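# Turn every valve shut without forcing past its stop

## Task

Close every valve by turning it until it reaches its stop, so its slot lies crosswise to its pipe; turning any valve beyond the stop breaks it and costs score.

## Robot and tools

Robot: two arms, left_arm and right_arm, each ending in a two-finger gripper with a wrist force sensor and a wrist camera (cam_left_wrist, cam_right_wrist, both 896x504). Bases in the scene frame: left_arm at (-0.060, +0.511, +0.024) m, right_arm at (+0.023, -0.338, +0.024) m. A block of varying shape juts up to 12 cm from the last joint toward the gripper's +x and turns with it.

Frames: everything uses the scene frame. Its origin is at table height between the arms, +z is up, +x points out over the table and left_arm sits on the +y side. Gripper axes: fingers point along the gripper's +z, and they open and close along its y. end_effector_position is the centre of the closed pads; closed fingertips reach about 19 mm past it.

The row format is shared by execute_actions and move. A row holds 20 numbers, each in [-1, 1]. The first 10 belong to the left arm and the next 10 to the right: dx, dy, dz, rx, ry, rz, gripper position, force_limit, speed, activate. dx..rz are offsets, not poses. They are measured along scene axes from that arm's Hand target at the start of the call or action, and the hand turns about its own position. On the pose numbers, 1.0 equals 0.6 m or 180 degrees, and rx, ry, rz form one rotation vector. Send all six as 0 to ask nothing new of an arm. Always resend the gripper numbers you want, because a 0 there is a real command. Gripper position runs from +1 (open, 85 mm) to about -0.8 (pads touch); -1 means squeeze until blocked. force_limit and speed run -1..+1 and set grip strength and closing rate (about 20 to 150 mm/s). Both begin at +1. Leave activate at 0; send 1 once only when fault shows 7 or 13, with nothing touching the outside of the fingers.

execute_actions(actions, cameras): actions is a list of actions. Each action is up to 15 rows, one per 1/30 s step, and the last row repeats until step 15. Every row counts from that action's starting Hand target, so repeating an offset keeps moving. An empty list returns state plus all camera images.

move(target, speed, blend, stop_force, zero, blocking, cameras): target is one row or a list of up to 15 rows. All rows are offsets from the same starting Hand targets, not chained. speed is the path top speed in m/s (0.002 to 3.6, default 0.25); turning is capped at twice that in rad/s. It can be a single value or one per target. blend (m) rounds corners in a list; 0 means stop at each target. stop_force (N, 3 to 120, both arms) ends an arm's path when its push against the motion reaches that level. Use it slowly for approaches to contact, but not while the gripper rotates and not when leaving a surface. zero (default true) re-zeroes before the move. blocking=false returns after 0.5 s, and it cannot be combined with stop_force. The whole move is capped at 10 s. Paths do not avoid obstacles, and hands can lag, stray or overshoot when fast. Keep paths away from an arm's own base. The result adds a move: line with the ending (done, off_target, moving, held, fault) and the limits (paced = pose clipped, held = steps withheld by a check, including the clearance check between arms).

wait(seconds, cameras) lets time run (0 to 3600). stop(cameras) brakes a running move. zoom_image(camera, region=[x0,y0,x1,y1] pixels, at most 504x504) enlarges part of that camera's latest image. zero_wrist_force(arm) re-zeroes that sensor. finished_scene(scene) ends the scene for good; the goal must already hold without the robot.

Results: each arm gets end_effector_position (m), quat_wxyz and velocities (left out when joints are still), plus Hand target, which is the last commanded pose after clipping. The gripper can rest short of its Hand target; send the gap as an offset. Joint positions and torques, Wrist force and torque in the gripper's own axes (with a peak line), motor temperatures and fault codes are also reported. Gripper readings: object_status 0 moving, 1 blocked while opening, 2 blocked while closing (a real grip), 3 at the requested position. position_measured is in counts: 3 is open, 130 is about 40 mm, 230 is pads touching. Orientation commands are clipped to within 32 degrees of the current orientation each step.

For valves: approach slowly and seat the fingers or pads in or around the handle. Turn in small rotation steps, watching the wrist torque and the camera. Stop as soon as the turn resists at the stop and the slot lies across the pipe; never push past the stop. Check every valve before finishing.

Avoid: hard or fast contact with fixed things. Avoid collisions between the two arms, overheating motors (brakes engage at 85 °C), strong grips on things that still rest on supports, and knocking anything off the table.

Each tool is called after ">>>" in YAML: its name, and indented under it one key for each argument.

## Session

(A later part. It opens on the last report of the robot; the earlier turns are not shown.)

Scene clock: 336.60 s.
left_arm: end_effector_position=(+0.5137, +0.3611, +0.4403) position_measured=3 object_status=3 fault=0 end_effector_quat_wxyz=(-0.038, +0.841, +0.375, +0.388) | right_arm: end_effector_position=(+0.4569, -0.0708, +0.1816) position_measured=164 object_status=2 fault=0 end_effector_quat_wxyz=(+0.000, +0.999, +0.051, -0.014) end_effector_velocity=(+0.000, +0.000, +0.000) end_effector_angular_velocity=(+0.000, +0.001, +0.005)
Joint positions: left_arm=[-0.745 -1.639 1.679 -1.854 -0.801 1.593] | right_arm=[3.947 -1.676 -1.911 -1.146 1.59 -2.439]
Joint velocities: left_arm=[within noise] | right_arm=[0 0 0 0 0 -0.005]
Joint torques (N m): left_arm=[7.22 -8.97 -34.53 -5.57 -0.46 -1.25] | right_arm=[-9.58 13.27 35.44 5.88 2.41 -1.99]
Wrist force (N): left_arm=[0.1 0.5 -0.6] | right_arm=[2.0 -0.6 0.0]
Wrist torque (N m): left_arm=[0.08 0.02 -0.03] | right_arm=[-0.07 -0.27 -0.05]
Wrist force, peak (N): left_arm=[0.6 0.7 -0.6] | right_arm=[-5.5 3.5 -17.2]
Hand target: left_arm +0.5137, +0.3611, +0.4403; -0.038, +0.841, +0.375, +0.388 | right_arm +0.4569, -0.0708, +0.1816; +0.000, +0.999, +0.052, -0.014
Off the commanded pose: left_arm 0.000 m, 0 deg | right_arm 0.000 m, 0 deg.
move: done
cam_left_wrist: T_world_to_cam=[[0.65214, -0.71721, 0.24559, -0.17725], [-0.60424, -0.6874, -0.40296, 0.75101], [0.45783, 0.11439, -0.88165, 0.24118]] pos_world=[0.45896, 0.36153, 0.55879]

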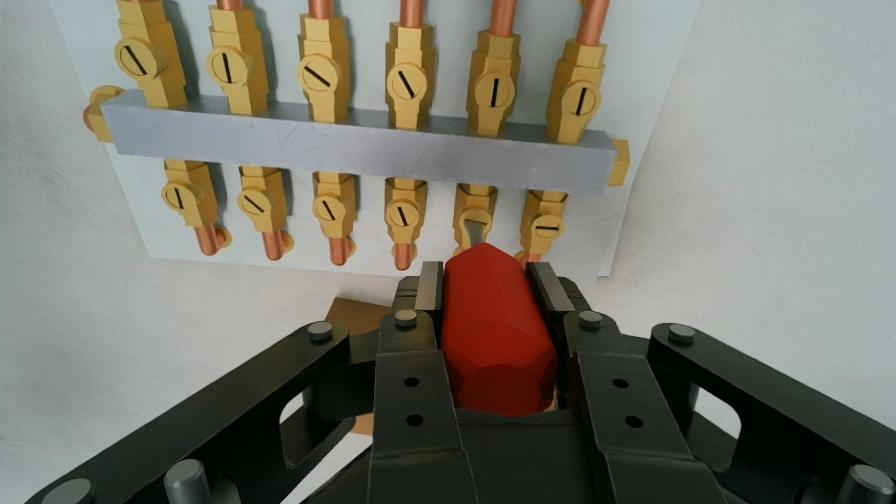

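>>> move:
  target: [0,0,0, 0,0,0, 1,1,1,0, 0.0056,-0.0108,0,0,0,0,-0.98,0.5,-1,0]
  cameras: ["cam_left_wrist"]
  speed: 0.015

>>> zoom_image:
  camera: "cam_left_wrist"
  region: [450, 190, 500, 240]

Scene clock: 337.97 s.
left_arm: end_effector_position=(+0.5137, +0.3611, +0.4403) position_measured=3 object_status=3 fault=0 end_effector_quat_wxyz=(-0.038, +0.841, +0.375, +0.388) | right_arm: end_effector_position=(+0.4604, -0.0774, +0.1816) position_measured=164 object_status=2 fault=0 end_effector_quat_wxyz=(+0.000, +0.999, +0.052, -0.014)
Joint positions: left_arm=[-0.745 -1.639 1.679 -1.854 -0.801 1.593] | right_arm=[3.933 -1.675 -1.912 -1.146 1.59 -2.453]
Joint torques (N m): left_arm=[7.89 -8.64 -35.22 -5.66 -0.57 -1.15] | right_arm=[6.08 50.54 8.82 0.24 -1.86 0.44]
Wrist force (N): left_arm=[0.2 0.2 -0.6] | right_arm=[1.8 -0.8 0.1]
Wrist torque (N m): left_arm=[0.03 0.00 -0.03] | right_arm=[-0.10 -0.25 -0.05]
Wrist force, peak (N): left_arm=[0.2 0.8 -0.6] | right_arm=[2.2 -1.0 -0.3]
Hand target: left_arm +0.5137, +0.3611, +0.4403; -0.038, +0.841, +0.375, +0.388 | right_arm +0.4603, -0.0773, +0.1816; +0.000, +0.999, +0.052, -0.014
Off the commanded pose: left_arm 0.000 m, 0 deg | right_arm 0.000 m, 0 deg.
move: done
cam_left_wrist: T_world_to_cam=[[0.65214, -0.71721, 0.24559, -0.17725], [-0.60424, -0.6874, -0.40296, 0.75101], [0.45783, 0.11439, -0.88165, 0.24118]] pos_world=[0.45896, 0.36153, 0.55879]

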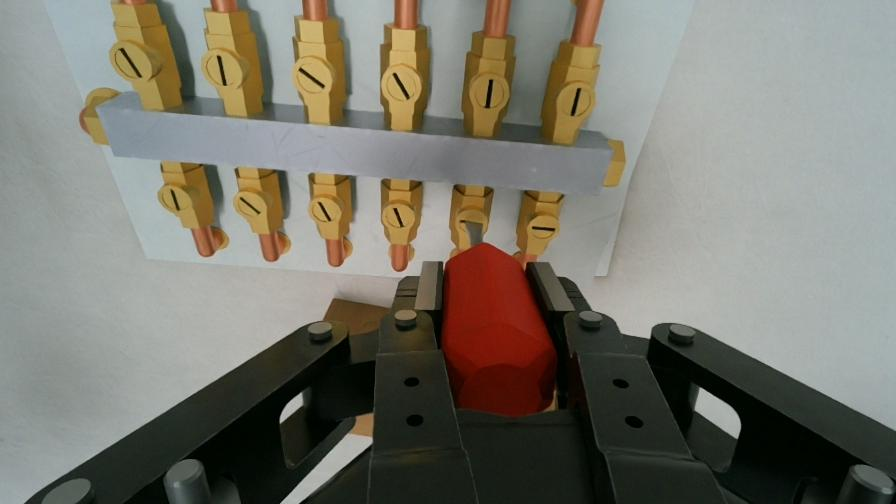

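Scaled by 10.080 from the camera's image (finer frame: 1280x720).

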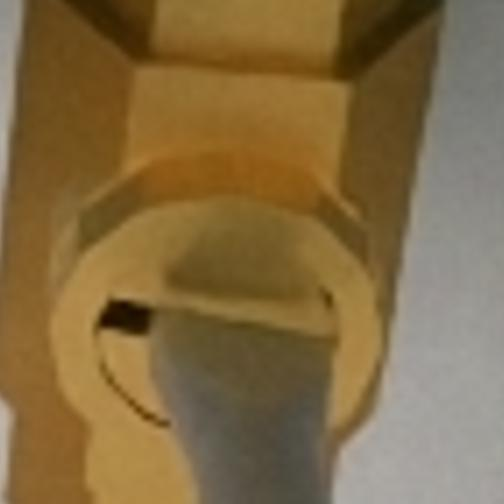

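>>> move:
  target: [0,0,0, 0,0,0, 1,1,1,0, -0.0062,0.0105,0,0,0,0,-0.98,0.5,-1,0]
  cameras: ["cam_left_wrist"]
  speed: 0.015

>>> zoom_image:
  camera: "cam_left_wrist"
  region: [450, 190, 500, 240]

Scene clock: 339.73 s.
left_arm: end_effector_position=(+0.5137, +0.3611, +0.4403) position_measured=3 object_status=3 fault=0 end_effector_quat_wxyz=(-0.038, +0.841, +0.375, +0.388) | right_arm: end_effector_position=(+0.4565, -0.0709, +0.1816) position_measured=164 object_status=2 fault=0 end_effector_quat_wxyz=(+0.000, +0.999, +0.052, -0.014)
Joint positions: left_arm=[-0.745 -1.639 1.679 -1.854 -0.801 1.593] | right_arm=[3.947 -1.675 -1.912 -1.146 1.59 -2.439]
Joint torques (N m): left_arm=[7.52 -8.85 -35.25 -5.53 -0.56 -1.18] | right_arm=[-2.82 36.48 21.67 6.09 2.43 -0.01]
Wrist force (N): left_arm=[-0.1 0.4 -0.4] | right_arm=[2.0 -0.9 -0.2]
Wrist torque (N m): left_arm=[0.07 0.05 -0.03] | right_arm=[-0.12 -0.28 -0.04]
Wrist force, peak (N): left_arm=[0.1 0.7 -0.8] | right_arm=[2.1 -1.2 0.0]
Hand target: left_arm +0.5137, +0.3611, +0.4403; -0.038, +0.841, +0.375, +0.388 | right_arm +0.4566, -0.0710, +0.1816; +0.000, +0.999, +0.052, -0.014
Off the commanded pose: left_arm 0.000 m, 0 deg | right_arm 0.000 m, 0 deg.
move: done
cam_left_wrist: T_world_to_cam=[[0.65214, -0.71721, 0.24559, -0.17725], [-0.60424, -0.6874, -0.40296, 0.75101], [0.45783, 0.11439, -0.88165, 0.24118]] pos_world=[0.45896, 0.36153, 0.55879]

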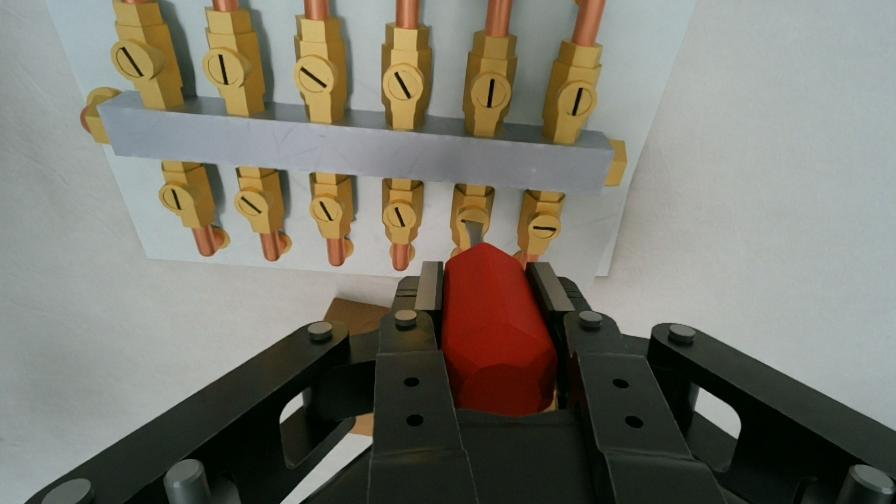

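Scaled by 10.080 from the camera's image (finer frame: 1280x720).

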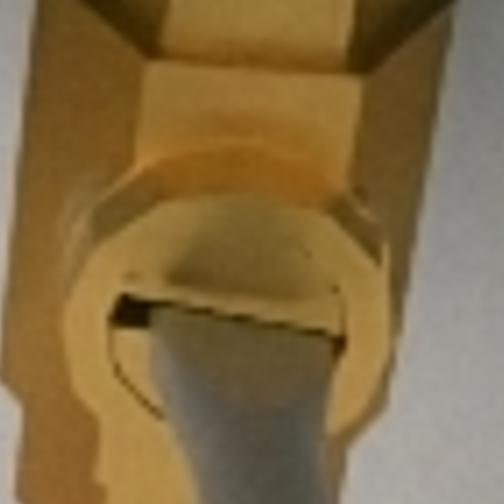

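>>> move:
  target: [0,0,0, 0,0,0, 1,1,1,0, -0.0002,0,-0.012,0,0,0.00,-0.98,0.5,-1,0]
  cameras: []
  speed: 0.01
  stop_force: 10

>>> move:
  target: [0,0,0, 0,0,0, 1,1,1,0, 0,0,-0.012,0,0,0.00,-0.98,0.5,-1,0]
  cameras: ["cam_left_wrist"]
  speed: 0.01
  stop_force: 10

>>> zoom_image:
  camera: "cam_left_wrist"
  region: [450, 190, 500, 240]

Scene clock: 341.83 s.
left_arm: end_effector_position=(+0.5137, +0.3611, +0.4403) position_measured=3 object_status=3 fault=0 end_effector_quat_wxyz=(-0.038, +0.841, +0.375, +0.388) | right_arm: end_effector_position=(+0.4566, -0.0709, +0.1794) position_measured=164 object_status=2 fault=0 end_effector_quat_wxyz=(+0.000, +0.999, +0.052, -0.014)
Joint positions: left_arm=[-0.745 -1.639 1.679 -1.854 -0.801 1.593] | right_arm=[3.947 -1.677 -1.916 -1.14 1.59 -2.439]
Joint torques (N m): left_arm=[7.37 -8.7 -35.22 -5.56 -0.53 -1.14] | right_arm=[-6.82 43.55 32.81 0.08 0.8 -0.82]
Wrist force (N): left_arm=[0.4 0.5 -0.3] | right_arm=[0.0 -0.1 -10.2]
Wrist torque (N m): left_arm=[0.07 -0.03 -0.03] | right_arm=[-0.09 -0.45 -0.06]
Wrist force, peak (N): left_arm=[0.3 0.9 -0.4] | right_arm=[-2.2 2.5 -20.7]
Hand target: left_arm +0.5137, +0.3611, +0.4403; -0.038, +0.841, +0.375, +0.388 | right_arm +0.4566, -0.0709, +0.1794; +0.000, +0.999, +0.052, -0.014 (not the last commanded pose)
Off the commanded pose: left_arm 0.000 m, 0 deg | right_arm 0.005 m, 0 deg.
move: contact (right_arm)

Scene clock: 343.00 s.
left_arm: end_effector_position=(+0.5137, +0.3611, +0.4403) position_measured=3 object_status=3 fault=0 end_effector_quat_wxyz=(-0.038, +0.841, +0.375, +0.388) | right_arm: end_effector_position=(+0.4566, -0.0709, +0.1791) position_measured=164 object_status=2 fault=0 end_effector_quat_wxyz=(+0.000, +0.999, +0.052, -0.014)
Joint positions: left_arm=[-0.745 -1.639 1.679 -1.854 -0.801 1.593] | right_arm=[3.947 -1.677 -1.916 -1.138 1.59 -2.439]
Joint torques (N m): left_arm=[7.55 -8.67 -35.05 -5.65 -0.59 -1.11] | right_arm=[-7.56 37.68 31.43 -0.12 0.48 -0.95]
Wrist force (N): left_arm=[0.3 0.1 -0.6] | right_arm=[-2.4 1.4 -18.1]
Wrist torque (N m): left_arm=[0.03 -0.02 -0.02] | right_arm=[-0.25 -0.66 -0.06]
Wrist force, peak (N): left_arm=[0.3 0.9 -0.7] | right_arm=[-6.3 4.7 -32.2]
Hand target: left_arm +0.5137, +0.3611, +0.4403; -0.038, +0.841, +0.375, +0.388 | right_arm +0.4566, -0.0709, +0.1791; +0.000, +0.999, +0.052, -0.014 (not the last commanded pose)
Off the commanded pose: left_arm 0.000 m, 0 deg | right_arm 0.007 m, 0 deg.
move: contact (right_arm)
cam_left_wrist: T_world_to_cam=[[0.65214, -0.71721, 0.24559, -0.17725], [-0.60424, -0.6874, -0.40296, 0.75101], [0.45783, 0.11439, -0.88165, 0.24118]] pos_world=[0.45896, 0.36153, 0.55879]

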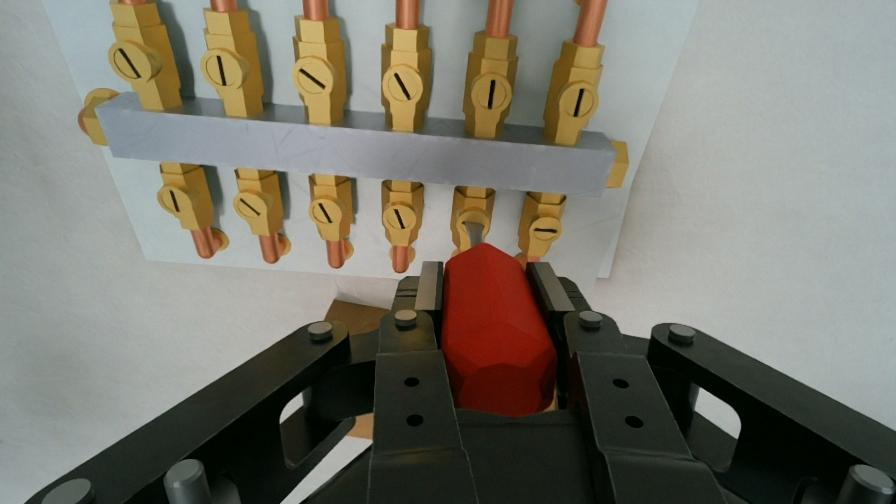

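Scaled by 10.080 from the camera's image (finer frame: 1280x720).

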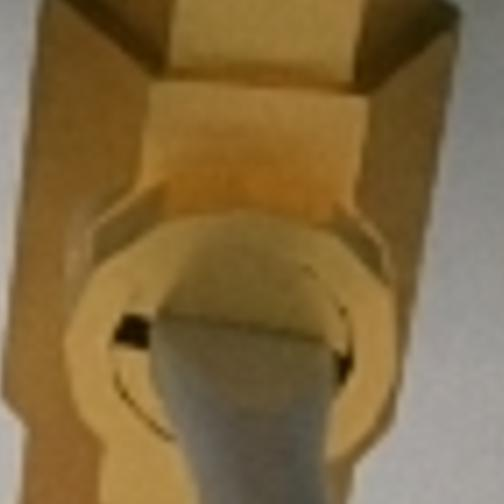

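>>> move:
  target:
    - [0,0,0, 0,0,0, 1,1,1,0, 0,0,0.003,0,0,0,-0.98,0.5,-1,0]
    - [0,0,0, 0,0,0, 1,1,1,0, -0.0007,-0.0002,0.003,0,0,0.0,-0.98,0.5,-1,0]
  cameras: []
  speed: 0.03

>>> move:
  target: [0,0,0, 0,0,0, 1,1,1,0, 0,0,-0.012,0,0,0.00,-0.98,0.5,-1,0]
  cameras: ["cam_left_wrist"]
  speed: 0.01
  stop_force: 10

>>> zoom_image:
  camera: "cam_left_wrist"
  region: [450, 190, 500, 240]

Scene clock: 344.23 s.
left_arm: end_effector_position=(+0.5137, +0.3611, +0.4403) position_measured=3 object_status=3 fault=0 end_effector_quat_wxyz=(-0.038, +0.841, +0.375, +0.388) | right_arm: end_effector_position=(+0.4563, -0.0710, +0.1810) position_measured=164 object_status=2 fault=0 end_effector_quat_wxyz=(+0.000, +0.999, +0.052, -0.014)
Joint positions: left_arm=[-0.745 -1.639 1.679 -1.854 -0.801 1.593] | right_arm=[3.947 -1.674 -1.914 -1.143 1.59 -2.438]
Joint torques (N m): left_arm=[6.96 -8.66 -35.07 -5.61 -0.52 -1.15] | right_arm=[16.2 45.81 7.78 6.1 0.71 2.5]
Wrist force (N): left_arm=[0.2 0.3 -0.4] | right_arm=[1.9 -0.5 -0.3]
Wrist torque (N m): left_arm=[0.05 0.01 -0.03] | right_arm=[-0.05 -0.26 -0.05]
Wrist force, peak (N): left_arm=[0.2 0.6 -0.8] | right_arm=[-2.7 1.4 -18.4]
Hand target: left_arm +0.5137, +0.3611, +0.4403; -0.038, +0.841, +0.375, +0.388 | right_arm +0.4562, -0.0710, +0.1809; +0.000, +0.999, +0.052, -0.014
Off the commanded pose: left_arm 0.000 m, 0 deg | right_arm 0.000 m, 0 deg.
move: done

Scene clock: 345.53 s.
left_arm: end_effector_position=(+0.5137, +0.3611, +0.4403) position_measured=3 object_status=3 fault=0 end_effector_quat_wxyz=(-0.038, +0.841, +0.375, +0.388) | right_arm: end_effector_position=(+0.4562, -0.0710, +0.1792) position_measured=164 object_status=2 fault=0 end_effector_quat_wxyz=(+0.000, +0.999, +0.052, -0.014)
Joint positions: left_arm=[-0.745 -1.639 1.679 -1.854 -0.801 1.593] | right_arm=[3.948 -1.676 -1.917 -1.138 1.59 -2.438]
Joint torques (N m): left_arm=[7.72 -8.76 -34.84 -5.52 -0.45 -1.16] | right_arm=[13.53 42.45 32.53 0.09 0.97 2.25]
Wrist force (N): left_arm=[0.3 0.3 -0.6] | right_arm=[-1.0 0.4 -13.2]
Wrist torque (N m): left_arm=[0.05 0.00 -0.03] | right_arm=[-0.21 -0.47 -0.06]
Wrist force, peak (N): left_arm=[-0.1 0.8 -0.6] | right_arm=[-3.4 5.0 -25.1]
Hand target: left_arm +0.5137, +0.3611, +0.4403; -0.038, +0.841, +0.375, +0.388 | right_arm +0.4562, -0.0710, +0.1792; +0.000, +0.999, +0.052, -0.014 (not the last commanded pose)
Off the commanded pose: left_arm 0.000 m, 0 deg | right_arm 0.005 m, 0 deg.
move: contact (right_arm)
cam_left_wrist: T_world_to_cam=[[0.65214, -0.71721, 0.24559, -0.17725], [-0.60424, -0.6874, -0.40296, 0.75101], [0.45783, 0.11439, -0.88165, 0.24118]] pos_world=[0.45896, 0.36153, 0.55879]

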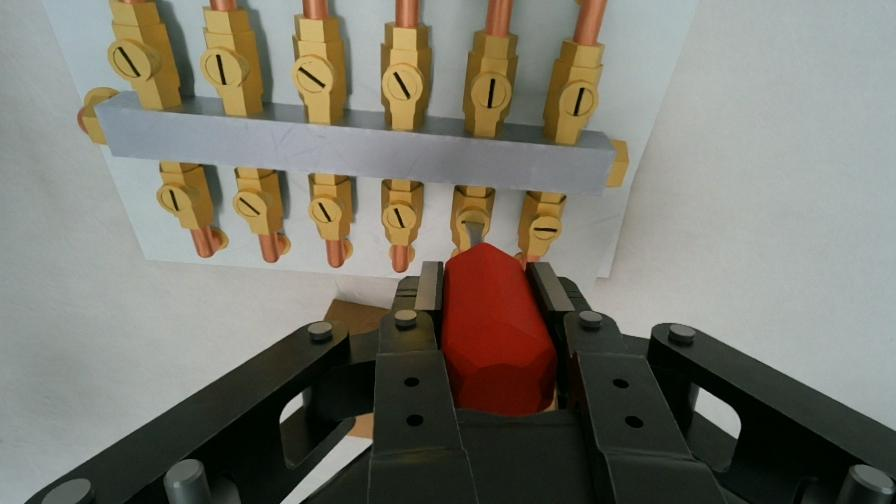

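Scaled by 10.080 from the camera's image (finer frame: 1280x720).

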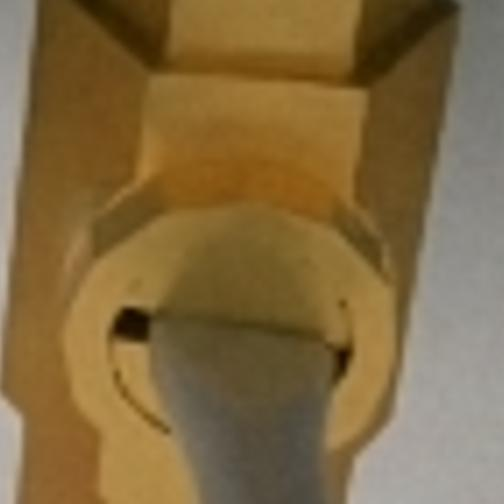

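>>> move:
  target:
    - [0,0,0, 0,0,0, 1,1,1,0, 0,0,0,0,0,-0.017,-0.98,0.5,-1,0]
    - [0,0,0, 0,0,0, 1,1,1,0, -0.0005,0,0,0,0,-0.0,-0.98,0.5,-1,0]
  cameras: ["cam_left_wrist"]
  speed: 0.05

>>> zoom_image:
  camera: "cam_left_wrist"
  region: [450, 190, 500, 240]

Scene clock: 347.87 s.
left_arm: end_effector_position=(+0.5137, +0.3611, +0.4403) position_measured=3 object_status=3 fault=0 end_effector_quat_wxyz=(-0.038, +0.841, +0.375, +0.388) | right_arm: end_effector_position=(+0.4559, -0.0710, +0.1792) position_measured=164 object_status=2 fault=0 end_effector_quat_wxyz=(+0.000, +0.999, +0.052, -0.014) end_effector_velocity=(+0.000, +0.000, +0.000) end_effector_angular_velocity=(+0.000, -0.001, -0.005)
Joint positions: left_arm=[-0.745 -1.639 1.679 -1.854 -0.801 1.593] | right_arm=[3.948 -1.676 -1.918 -1.138 1.59 -2.438]
Joint velocities: left_arm=[within noise] | right_arm=[0 0.001 0 0 0 0.005]
Joint torques (N m): left_arm=[7.37 -8.69 -35.26 -5.59 -0.46 -1.12] | right_arm=[17.07 40.94 7.86 -0.2 -1.44 2.1]
Wrist force (N): left_arm=[0.2 0.4 -0.7] | right_arm=[1.4 1.6 -12.5]
Wrist torque (N m): left_arm=[0.06 0.01 -0.02] | right_arm=[-0.23 -0.24 0.08]
Wrist force, peak (N): left_arm=[0.2 0.4 -0.9] | right_arm=[-2.8 4.4 -15.0]
Hand target: left_arm +0.5137, +0.3611, +0.4403; -0.038, +0.841, +0.375, +0.388 | right_arm +0.4559, -0.0710, +0.1792; +0.000, +0.999, +0.052, -0.014
Off the commanded pose: left_arm 0.000 m, 0 deg | right_arm 0.000 m, 0 deg.
move: done
cam_left_wrist: T_world_to_cam=[[0.65214, -0.71721, 0.24559, -0.17725], [-0.60424, -0.6874, -0.40296, 0.75101], [0.45783, 0.11439, -0.88165, 0.24118]] pos_world=[0.45896, 0.36153, 0.55879]

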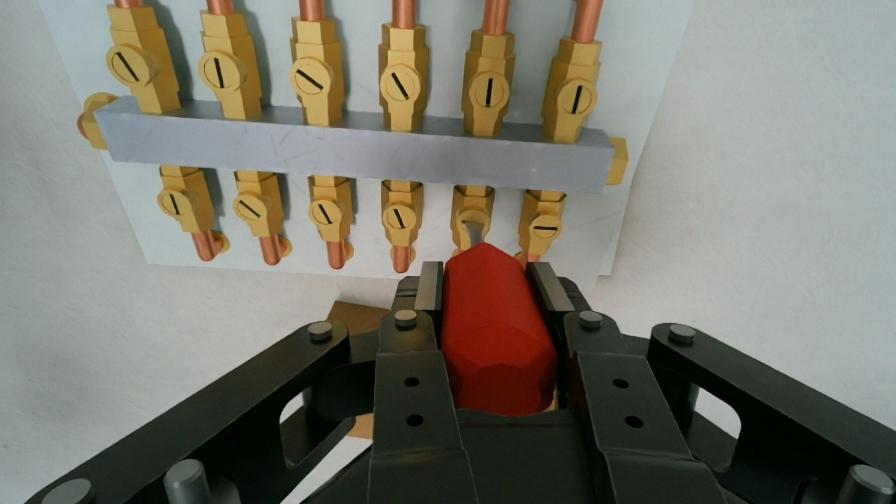

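Scaled by 10.080 from the camera's image (finer frame: 1280x720).

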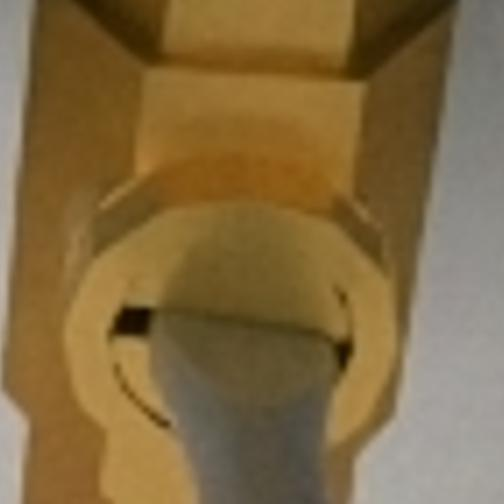

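>>> move:
  target: [0,0,0, 0,0,0, 1,1,1,0, 0,0.0002,-0.0003,0,0,0.0222,-0.98,0.5,-1,0]
  cameras: ["cam_left_wrist"]
  speed: 0.05

>>> zoom_image:
  camera: "cam_left_wrist"
  region: [450, 190, 500, 240]

Scene clock: 349.37 s.
left_arm: end_effector_position=(+0.5137, +0.3611, +0.4403) position_measured=3 object_status=3 fault=0 end_effector_quat_wxyz=(-0.038, +0.841, +0.375, +0.388) | right_arm: end_effector_position=(+0.4559, -0.0709, +0.1790) position_measured=164 object_status=2 fault=0 end_effector_quat_wxyz=(+0.000, +0.996, +0.086, -0.014) end_effector_velocity=(+0.000, +0.000, +0.000) end_effector_angular_velocity=(-0.001, +0.000, -0.005)
Joint positions: left_arm=[-0.745 -1.639 1.679 -1.854 -0.801 1.593] | right_arm=[3.949 -1.676 -1.917 -1.139 1.589 -2.507]
Joint velocities: left_arm=[within noise] | right_arm=[0 -0.001 0 0 0 0.005]
Joint torques (N m): left_arm=[7.48 -8.87 -34.63 -5.68 -0.52 -1.12] | right_arm=[15.28 6.07 30.18 -0.74 -1.54 2.11]
Wrist force (N): left_arm=[0.0 0.2 -0.5] | right_arm=[2.4 1.0 -13.8]
Wrist torque (N m): left_arm=[0.04 0.04 -0.03] | right_arm=[-0.17 -0.26 0.08]
Wrist force, peak (N): left_arm=[0.2 0.8 -0.9] | right_arm=[2.1 0.7 -14.2]
Hand target: left_arm +0.5137, +0.3611, +0.4403; -0.038, +0.841, +0.375, +0.388 | right_arm +0.4559, -0.0709, +0.1790; +0.000, +0.996, +0.086, -0.014
Off the commanded pose: left_arm 0.000 m, 0 deg | right_arm 0.000 m, 0 deg.
move: done
cam_left_wrist: T_world_to_cam=[[0.65214, -0.71721, 0.24559, -0.17725], [-0.60424, -0.6874, -0.40296, 0.75101], [0.45783, 0.11439, -0.88165, 0.24118]] pos_world=[0.45896, 0.36153, 0.55879]

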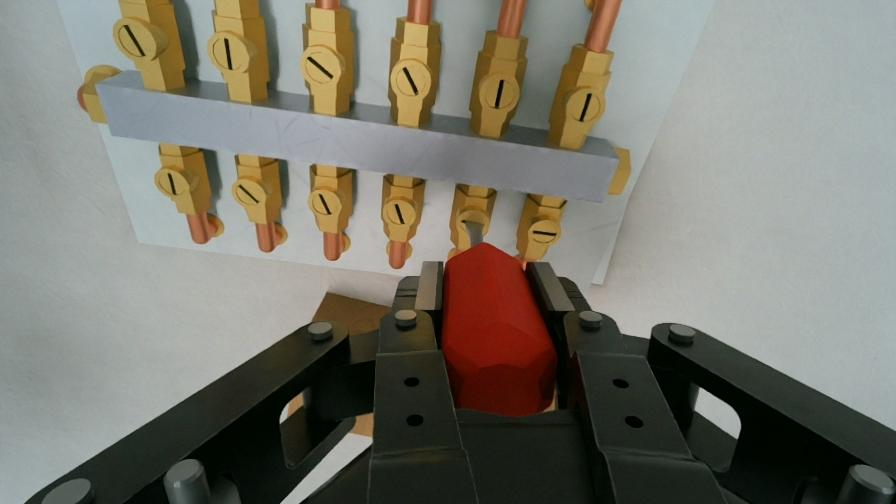

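Scaled by 10.080 from the camera's image (finer frame: 1280x720).

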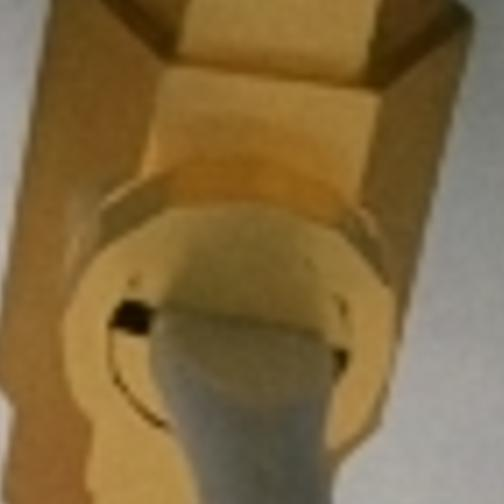

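>>> move:
  target: [0,0,0, 0,0,0, 1,1,1,0, 0,0,-0.012,0,0,0.00,-0.98,0.5,-1,0]
  cameras: []
  speed: 0.01
  stop_force: 8

>>> move:
  target: [0,0,0, 0,0,0, 1,1,1,0, 0,0,0,0,0,-0.0222,-0.98,0.5,-1,0]
  cameras: ["cam_left_wrist"]
  speed: 0.05

>>> zoom_image:
  camera: "cam_left_wrist"
  region: [450, 190, 500, 240]

Scene clock: 351.30 s.
left_arm: end_effector_position=(+0.5137, +0.3611, +0.4403) position_measured=3 object_status=3 fault=0 end_effector_quat_wxyz=(-0.038, +0.841, +0.375, +0.388) | right_arm: end_effector_position=(+0.4560, -0.0708, +0.1782) position_measured=164 object_status=2 fault=0 end_effector_quat_wxyz=(+0.000, +0.996, +0.086, -0.014)
Joint positions: left_arm=[-0.745 -1.639 1.679 -1.854 -0.801 1.593] | right_arm=[3.949 -1.677 -1.919 -1.137 1.589 -2.507]
Joint torques (N m): left_arm=[7.44 -8.8 -34.92 -5.6 -0.49 -1.24] | right_arm=[11.32 35.04 27.45 -0.25 0.63 2.01]
Wrist force (N): left_arm=[0.0 0.5 -0.4] | right_arm=[-3.5 1.8 -24.1]
Wrist torque (N m): left_arm=[0.09 0.03 -0.03] | right_arm=[-0.23 -0.69 0.09]
Wrist force, peak (N): left_arm=[-0.1 0.5 -1.0] | right_arm=[-5.7 5.5 -35.9]
Hand target: left_arm +0.5137, +0.3611, +0.4403; -0.038, +0.841, +0.375, +0.388 | right_arm +0.4560, -0.0708, +0.1782; +0.000, +0.996, +0.086, -0.014 (not the last commanded pose)
Off the commanded pose: left_arm 0.000 m, 0 deg | right_arm 0.006 m, 0 deg.
move: contact (right_arm)

Scene clock: 352.30 s.
left_arm: end_effector_position=(+0.5137, +0.3611, +0.4403) position_measured=3 object_status=3 fault=0 end_effector_quat_wxyz=(-0.038, +0.841, +0.375, +0.388) | right_arm: end_effector_position=(+0.4560, -0.0708, +0.1782) position_measured=164 object_status=2 fault=0 end_effector_quat_wxyz=(-0.001, +0.999, +0.052, -0.014) end_effector_velocity=(+0.000, +0.000, +0.001) end_effector_angular_velocity=(+0.001, -0.001, +0.005)
Joint positions: left_arm=[-0.745 -1.639 1.679 -1.854 -0.801 1.593] | right_arm=[3.948 -1.677 -1.92 -1.135 1.59 -2.438]
Joint velocities: left_arm=[within noise] | right_arm=[0 0.001 0 0 0 -0.005]
Joint torques (N m): left_arm=[7.55 -9.33 -35.07 -5.63 -0.56 -1.29] | right_arm=[-9.5 35.21 13.37 3.33 0.77 -2.07]
Wrist force (N): left_arm=[0.2 0.5 -0.3] | right_arm=[2.3 0.1 -2.0]
Wrist torque (N m): left_arm=[0.08 0.01 -0.03] | right_arm=[-0.15 -0.19 -0.04]
Wrist force, peak (N): left_arm=[0.0 0.8 -0.6] | right_arm=[-5.5 5.4 -25.9]
Hand target: left_arm +0.5137, +0.3611, +0.4403; -0.038, +0.841, +0.375, +0.388 | right_arm +0.4560, -0.0708, +0.1782; +0.000, +0.999, +0.052, -0.014
Off the commanded pose: left_arm 0.000 m, 0 deg | right_arm 0.000 m, 0 deg.
move: done
cam_left_wrist: T_world_to_cam=[[0.65214, -0.71721, 0.24559, -0.17725], [-0.60424, -0.6874, -0.40296, 0.75101], [0.45783, 0.11439, -0.88165, 0.24118]] pos_world=[0.45896, 0.36153, 0.55879]

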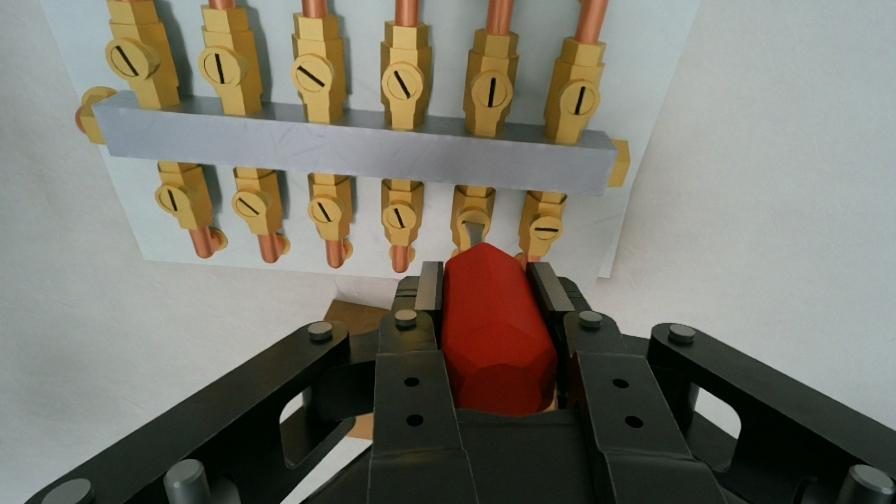

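Scaled by 10.080 from the camera's image (finer frame: 1280x720).

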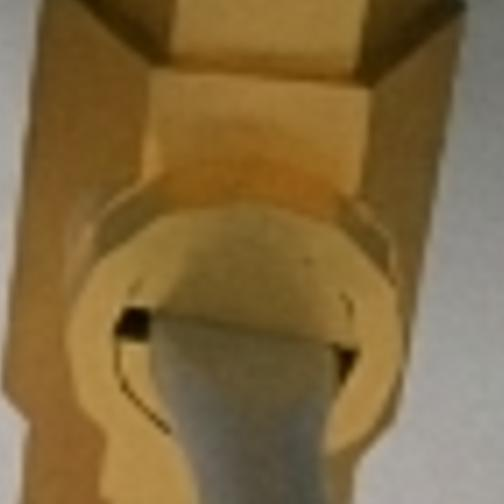

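>>> move:
  target: [0,0,0, 0,0,0, 1,1,1,0, 0,0,-0.012,0,0,0.00,-0.98,0.5,-1,0]
  cameras: []
  speed: 0.01
  stop_force: 8

>>> move:
  target: [0,0,0, 0,0,0, 1,1,1,0, -0.0001,0.0004,0,0,0,0.0389,-0.98,0.5,-1,0]
  cameras: []
  speed: 0.1

>>> move:
  target: [0,0,0, 0,0,0, 1,1,1,0, -0.0001,0.0002,0,0,0,0.0167,-0.98,0.5,-1,0]
  cameras: ["cam_left_wrist"]
  speed: 0.1

>>> zoom_image:
  camera: "cam_left_wrist"
  region: [450, 190, 500, 240]

Scene clock: 354.63 s.
left_arm: end_effector_position=(+0.5137, +0.3611, +0.4403) position_measured=3 object_status=3 fault=0 end_effector_quat_wxyz=(-0.038, +0.841, +0.375, +0.388) | right_arm: end_effector_position=(+0.4561, -0.0708, +0.1778) position_measured=164 object_status=2 fault=0 end_effector_quat_wxyz=(-0.001, +0.999, +0.052, -0.014)
Joint positions: left_arm=[-0.745 -1.639 1.679 -1.854 -0.801 1.593] | right_arm=[3.948 -1.677 -1.92 -1.134 1.59 -2.438]
Joint torques (N m): left_arm=[7.34 -9.02 -35.17 -5.59 -0.51 -1.13] | right_arm=[-5.01 46.1 35.39 -0.14 -1.9 -1.96]
Wrist force (N): left_arm=[0.2 0.4 -0.4] | right_arm=[0.9 -0.9 -5.9]
Wrist torque (N m): left_arm=[0.06 0.00 -0.03] | right_arm=[-0.04 -0.48 0.05]
Wrist force, peak (N): left_arm=[0.3 0.8 -0.7] | right_arm=[-1.6 3.3 -19.2]
Hand target: left_arm +0.5137, +0.3611, +0.4403; -0.038, +0.841, +0.375, +0.388 | right_arm +0.4561, -0.0708, +0.1778; -0.001, +0.999, +0.052, -0.014 (not the last commanded pose)
Off the commanded pose: left_arm 0.000 m, 0 deg | right_arm 0.007 m, 0 deg.
move: contact (right_arm)

Scene clock: 355.67 s.
left_arm: end_effector_position=(+0.5137, +0.3611, +0.4403) position_measured=3 object_status=3 fault=0 end_effector_quat_wxyz=(-0.038, +0.841, +0.375, +0.388) | right_arm: end_effector_position=(+0.4560, -0.0705, +0.1778) position_measured=164 object_status=2 fault=0 end_effector_quat_wxyz=(+0.000, +0.994, +0.112, -0.014)
Joint positions: left_arm=[-0.745 -1.639 1.679 -1.854 -0.801 1.593] | right_arm=[3.95 -1.678 -1.918 -1.137 1.588 -2.558]
Joint torques (N m): left_arm=[7.59 -8.1 -34.99 -5.58 -0.52 -1.13] | right_arm=[13.25 10.01 33.97 0.61 -0.3 0.7]
Wrist force (N): left_arm=[0.1 0.2 -0.2] | right_arm=[3.9 -0.6 -2.2]
Wrist torque (N m): left_arm=[0.04 0.02 -0.02] | right_arm=[-0.34 -0.28 1.07]
Wrist force, peak (N): left_arm=[0.2 0.8 -0.8] | right_arm=[1.2 -0.6 -5.7]
Hand target: left_arm +0.5137, +0.3611, +0.4403; -0.038, +0.841, +0.375, +0.388 | right_arm +0.4560, -0.0705, +0.1778; +0.000, +0.994, +0.112, -0.014
Off the commanded pose: left_arm 0.000 m, 0 deg | right_arm 0.000 m, 0 deg.
move: done

Scene clock: 356.30 s.
left_arm: end_effector_position=(+0.5137, +0.3611, +0.4403) position_measured=3 object_status=3 fault=0 end_effector_quat_wxyz=(-0.038, +0.841, +0.375, +0.388) | right_arm: end_effector_position=(+0.4559, -0.0704, +0.1778) position_measured=164 object_status=2 fault=0 end_effector_quat_wxyz=(+0.001, +0.990, +0.139, -0.014)
Joint positions: left_arm=[-0.745 -1.639 1.679 -1.854 -0.801 1.593] | right_arm=[3.951 -1.679 -1.918 -1.138 1.587 -2.61]
Joint torques (N m): left_arm=[7.43 -8.47 -34.99 -5.6 -0.42 -1.14] | right_arm=[14.64 10.37 34.49 0.19 -0.68 1.34]
Wrist force (N): left_arm=[-0.1 0.2 -0.7] | right_arm=[3.9 -0.8 -3.3]
Wrist torque (N m): left_arm=[0.04 0.05 -0.03] | right_arm=[-0.37 -0.21 1.10]
Wrist force, peak (N): left_arm=[-0.2 0.8 -0.8] | right_arm=[4.0 -0.6 -3.5]
Hand target: left_arm +0.5137, +0.3611, +0.4403; -0.038, +0.841, +0.375, +0.388 | right_arm +0.4559, -0.0704, +0.1778; +0.001, +0.990, +0.139, -0.014
Off the commanded pose: left_arm 0.000 m, 0 deg | right_arm 0.000 m, 0 deg.
move: done
cam_left_wrist: T_world_to_cam=[[0.65214, -0.71721, 0.24559, -0.17725], [-0.60424, -0.6874, -0.40296, 0.75101], [0.45783, 0.11439, -0.88165, 0.24118]] pos_world=[0.45896, 0.36153, 0.55879]

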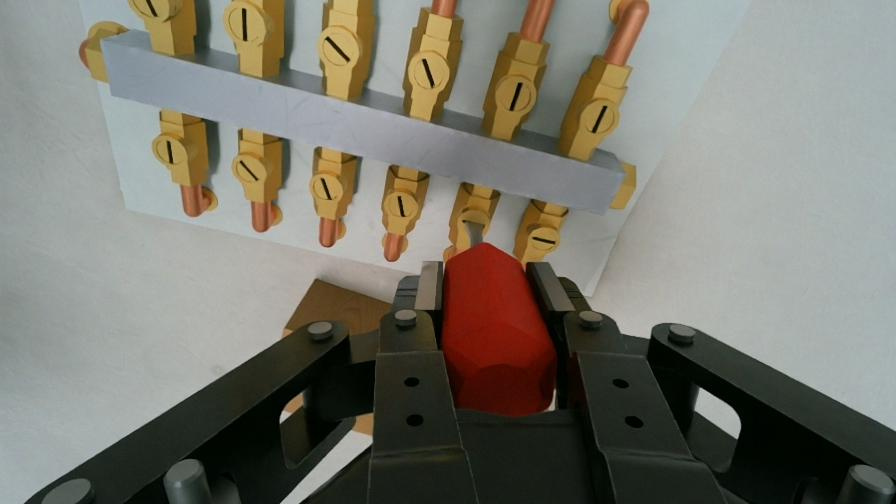

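Scaled by 10.080 from the camera's image (finer frame: 1280x720).

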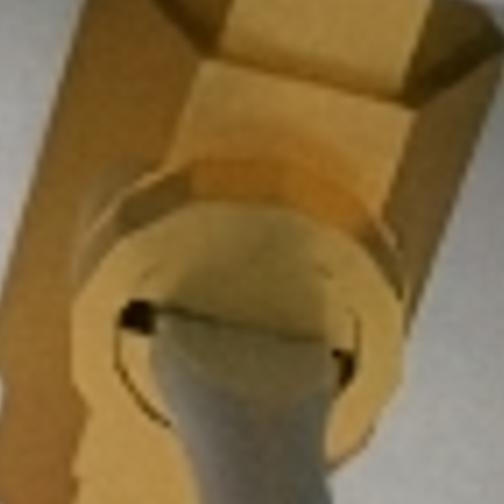

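>>> move:
  target: [0,0,0, 0,0,0, 1,1,1,0, -0.0001,0.0001,0,0,0,0.0111,-0.98,0.5,-1,0]
  cameras: []
  speed: 0.1

>>> move:
  target: [0,0,0, 0,0,0, 1,1,1,0, 0,0,0,0,0,0.0083,-0.98,0.5,-1,0]
  cameras: ["cam_left_wrist"]
  speed: 0.1

>>> zoom_image:
  camera: "cam_left_wrist"
  region: [450, 190, 500, 240]

Scene clock: 358.03 s.
left_arm: end_effector_position=(+0.5137, +0.3611, +0.4403) position_measured=3 object_status=3 fault=0 end_effector_quat_wxyz=(-0.038, +0.841, +0.375, +0.388) | right_arm: end_effector_position=(+0.4559, -0.0703, +0.1778) position_measured=164 object_status=2 fault=0 end_effector_quat_wxyz=(+0.001, +0.988, +0.156, -0.014)
Joint positions: left_arm=[-0.745 -1.639 1.679 -1.854 -0.801 1.593] | right_arm=[3.951 -1.679 -1.918 -1.139 1.586 -2.644]
Joint torques (N m): left_arm=[7.01 -9.02 -35.03 -5.65 -0.57 -1.18] | right_arm=[18.27 9.37 35.25 -0.29 -1.51 0.43]
Wrist force (N): left_arm=[0.2 0.8 -0.4] | right_arm=[4.3 -0.5 -3.7]
Wrist torque (N m): left_arm=[0.12 -0.01 -0.03] | right_arm=[-0.31 -0.23 1.50]
Wrist force, peak (N): left_arm=[0.2 1.1 -0.6] | right_arm=[3.7 -0.9 -4.5]
Hand target: left_arm +0.5137, +0.3611, +0.4403; -0.038, +0.841, +0.375, +0.388 | right_arm +0.4559, -0.0703, +0.1778; +0.001, +0.988, +0.156, -0.014
Off the commanded pose: left_arm 0.000 m, 0 deg | right_arm 0.000 m, 0 deg.
move: done

Scene clock: 358.53 s.
left_arm: end_effector_position=(+0.5137, +0.3611, +0.4403) position_measured=3 object_status=3 fault=0 end_effector_quat_wxyz=(-0.038, +0.841, +0.375, +0.388) | right_arm: end_effector_position=(+0.4559, -0.0703, +0.1778) position_measured=164 object_status=2 fault=0 end_effector_quat_wxyz=(+0.001, +0.986, +0.169, -0.014)
Joint positions: left_arm=[-0.745 -1.639 1.679 -1.854 -0.801 1.593] | right_arm=[3.952 -1.679 -1.917 -1.139 1.585 -2.67]
Joint torques (N m): left_arm=[7.82 -8.9 -35.02 -5.57 -0.51 -1.24] | right_arm=[14.06 9.13 34.43 0.91 -0.59 0.95]
Wrist force (N): left_arm=[-0.3 0.4 -0.4] | right_arm=[1.4 -0.1 -6.4]
Wrist torque (N m): left_arm=[0.07 0.08 -0.02] | right_arm=[-0.35 -0.40 1.68]
Wrist force, peak (N): left_arm=[0.2 0.7 -0.7] | right_arm=[1.3 -0.3 -6.4]
Hand target: left_arm +0.5137, +0.3611, +0.4403; -0.038, +0.841, +0.375, +0.388 | right_arm +0.4559, -0.0703, +0.1778; +0.001, +0.986, +0.169, -0.014
Off the commanded pose: left_arm 0.000 m, 0 deg | right_arm 0.000 m, 0 deg.
move: done
cam_left_wrist: T_world_to_cam=[[0.65214, -0.71721, 0.24559, -0.17725], [-0.60424, -0.6874, -0.40296, 0.75101], [0.45783, 0.11439, -0.88165, 0.24118]] pos_world=[0.45896, 0.36153, 0.55879]

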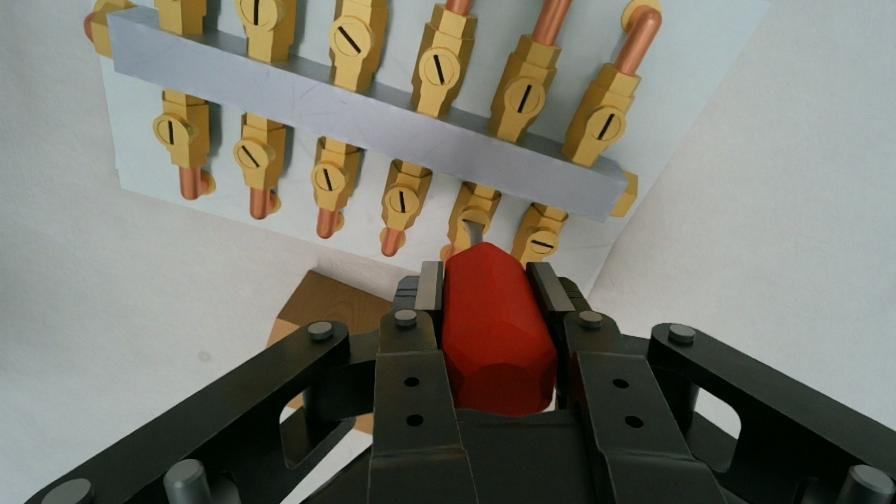

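Scaled by 10.080 from the camera's image (finer frame: 1280x720).

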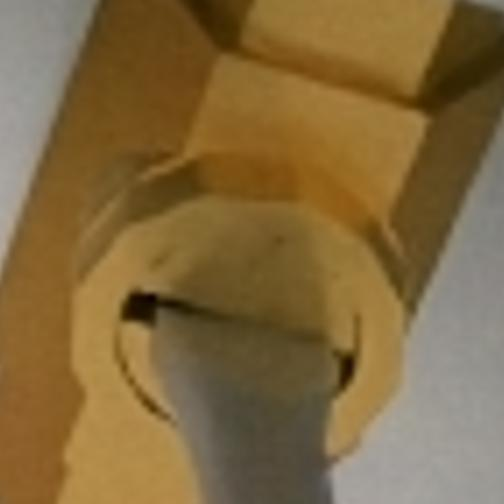

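>>> zoom_image:
  camera: "cam_left_wrist"
  region: [300, 150, 430, 230]

>>> zoom_image:
  camera: "cam_left_wrist"
  region: [140, 100, 280, 180]

>>> zoom_image:
  camera: "cam_left_wrist"
  region: [400, 20, 640, 170]

>>> zoom_image:
  camera: "cam_left_wrist"
  region: [220, 0, 400, 100]

Scaled by 3.877 from the camera's image (finer frame: 1280x720).

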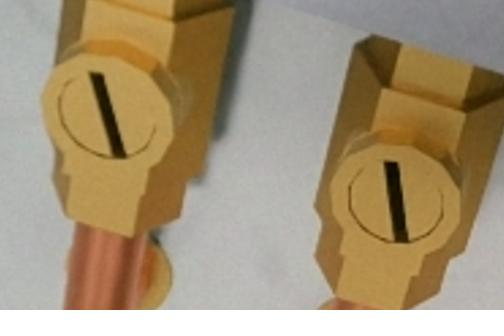

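Scaled by 3.600 from the camera's image (finer frame: 1280x720).

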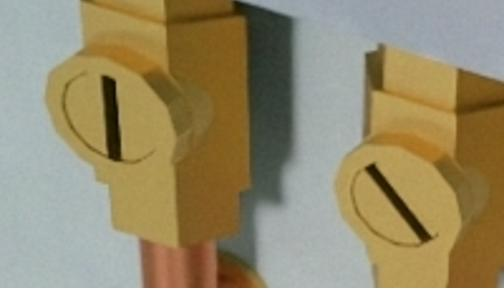

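Scaled by 2.100 from the camera's image (finer frame: 1280x720).

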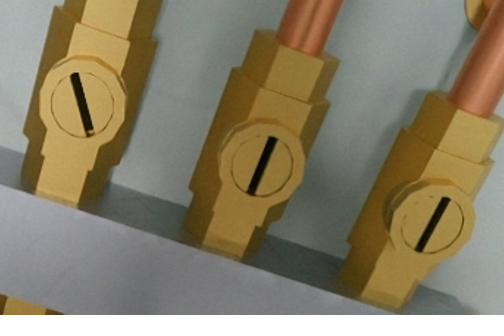

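Scaled by 2.800 from the camera's image (finer frame: 1280x720).

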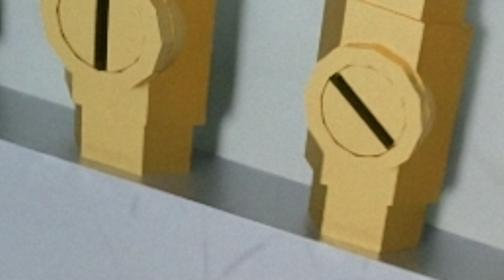

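>>> move:
  target:
    - [0,0,0, 0,0,0, 1,1,1,0, 0,0,0,0,0,-0.03,-0.98,0.5,-1,0]
    - [0,0,0, 0,0,0, 1,1,1,0, 0,0,0.02,0,0,-0.03,-0.98,0.5,-1,0]
    - [0,0,0, 0,0,0, 1,1,1,0, -0.008,0.058,0.02,0,0,-0.402,-0.98,0.5,-1,0]
    - [0,0,0, 0,0,0, 1,1,1,0, -0.0080,0.0607,0.0075,0,0,-0.402,-0.98,0.5,-1,0]
  cameras: ["cam_left_wrist"]
  speed: [0.12,0.12,0.15,0.03]

>>> zoom_image:
  camera: "cam_left_wrist"
  region: [450, 190, 500, 240]

Scene clock: 368.47 s.
left_arm: end_effector_position=(+0.5137, +0.3611, +0.4403) position_measured=3 object_status=3 fault=0 end_effector_quat_wxyz=(-0.038, +0.841, +0.375, +0.388) | right_arm: end_effector_position=(+0.4511, -0.0339, +0.1821) position_measured=164 object_status=2 fault=0 end_effector_quat_wxyz=(-0.007, +0.895, -0.446, -0.012) end_effector_velocity=(-0.001, -0.001, -0.001) end_effector_angular_velocity=(-0.005, +0.004, +0.000)
Joint positions: left_arm=[-0.745 -1.639 1.679 -1.854 -0.801 1.593] | right_arm=[4.002 -1.699 -1.892 -1.114 1.597 -1.357]
Joint velocities: left_arm=[within noise] | right_arm=[0 0 0 -0.006 -0.001 0]
Joint torques (N m): left_arm=[7.16 -8.6 -34.76 -5.52 -0.52 -1.1] | right_arm=[9.7 40.76 27.31 0.01 -1.44 1.23]
Wrist force (N): left_arm=[0.3 0.3 -0.5] | right_arm=[2.7 -0.6 0.1]
Wrist torque (N m): left_arm=[0.05 -0.01 -0.03] | right_arm=[-0.06 -0.42 -0.05]
Wrist force, peak (N): left_arm=[0.4 0.6 -0.8] | right_arm=[-0.4 2.5 -12.6]
Hand target: left_arm +0.5137, +0.3611, +0.4403; -0.038, +0.841, +0.375, +0.388 | right_arm +0.4511, -0.0339, +0.1823; -0.007, +0.895, -0.446, -0.011
Off the commanded pose: left_arm 0.000 m, 0 deg | right_arm 0.000 m, 0 deg.
move: done
cam_left_wrist: T_world_to_cam=[[0.65214, -0.71721, 0.24559, -0.17725], [-0.60424, -0.6874, -0.40296, 0.75101], [0.45783, 0.11439, -0.88165, 0.24118]] pos_world=[0.45896, 0.36153, 0.55879]

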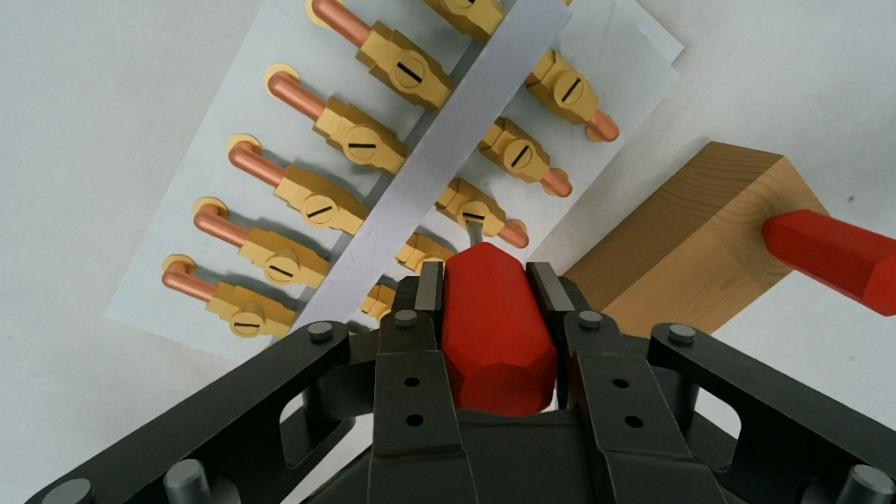

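Scaled by 10.080 from the camera's image (finer frame: 1280x720).

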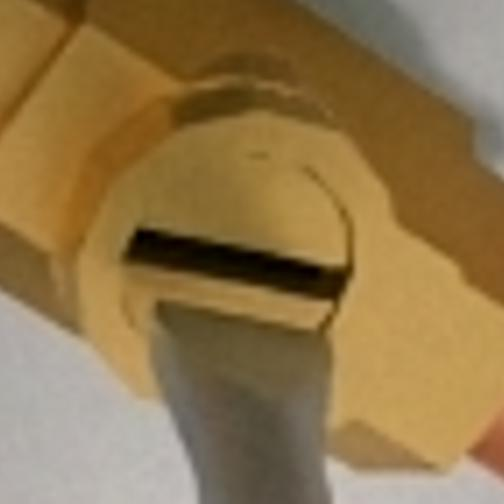

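>>> move:
  target: [0,0,0, 0,0,0, 1,1,1,0, 0.0087,-0.0122,0,0,0,-0.013,-0.98,0.5,-1,0]
  cameras: ["cam_left_wrist"]
  speed: 0.02

>>> zoom_image:
  camera: "cam_left_wrist"
  region: [450, 190, 500, 240]

Scene clock: 370.87 s.
left_arm: end_effector_position=(+0.5137, +0.3611, +0.4403) position_measured=3 object_status=3 fault=0 end_effector_quat_wxyz=(-0.038, +0.841, +0.375, +0.388) | right_arm: end_effector_position=(+0.4563, -0.0413, +0.1823) position_measured=164 object_status=2 fault=0 end_effector_quat_wxyz=(-0.007, +0.886, -0.464, -0.011)
Joint positions: left_arm=[-0.745 -1.639 1.679 -1.854 -0.801 1.593] | right_arm=[3.984 -1.698 -1.892 -1.114 1.596 -1.333]
Joint torques (N m): left_arm=[7.6 -8.98 -35.18 -5.54 -0.58 -1.2] | right_arm=[-1.67 49.25 7.5 5.72 -1.94 0.47]
Wrist force (N): left_arm=[0.1 0.3 -0.3] | right_arm=[2.8 -0.5 0.0]
Wrist torque (N m): left_arm=[0.05 0.02 -0.02] | right_arm=[-0.05 -0.42 -0.05]
Wrist force, peak (N): left_arm=[-0.2 0.7 -1.0] | right_arm=[3.3 -0.4 0.1]
Hand target: left_arm +0.5137, +0.3611, +0.4403; -0.038, +0.841, +0.375, +0.388 | right_arm +0.4563, -0.0412, +0.1823; -0.007, +0.886, -0.464, -0.011
Off the commanded pose: left_arm 0.000 m, 0 deg | right_arm 0.000 m, 0 deg.
move: done
cam_left_wrist: T_world_to_cam=[[0.65214, -0.71721, 0.24559, -0.17725], [-0.60424, -0.6874, -0.40296, 0.75101], [0.45783, 0.11439, -0.88165, 0.24118]] pos_world=[0.45896, 0.36153, 0.55879]

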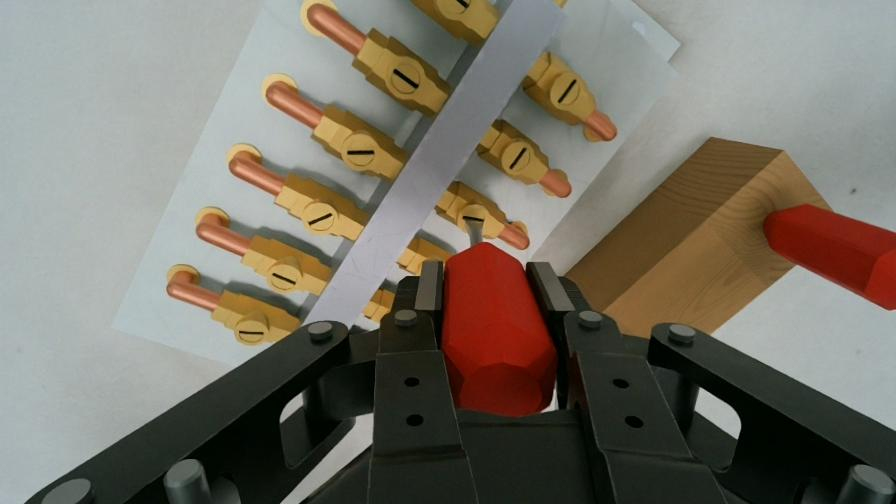

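Scaled by 10.080 from the camera's image (finer frame: 1280x720).

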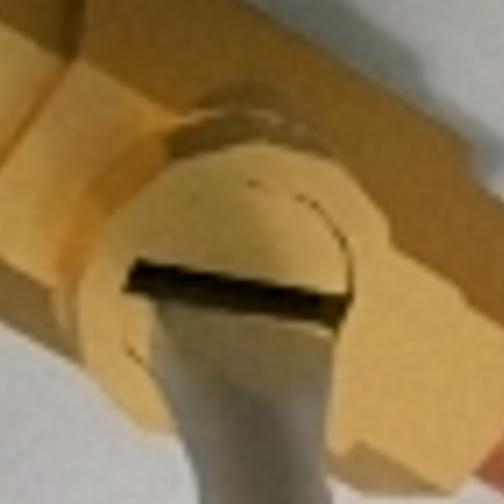

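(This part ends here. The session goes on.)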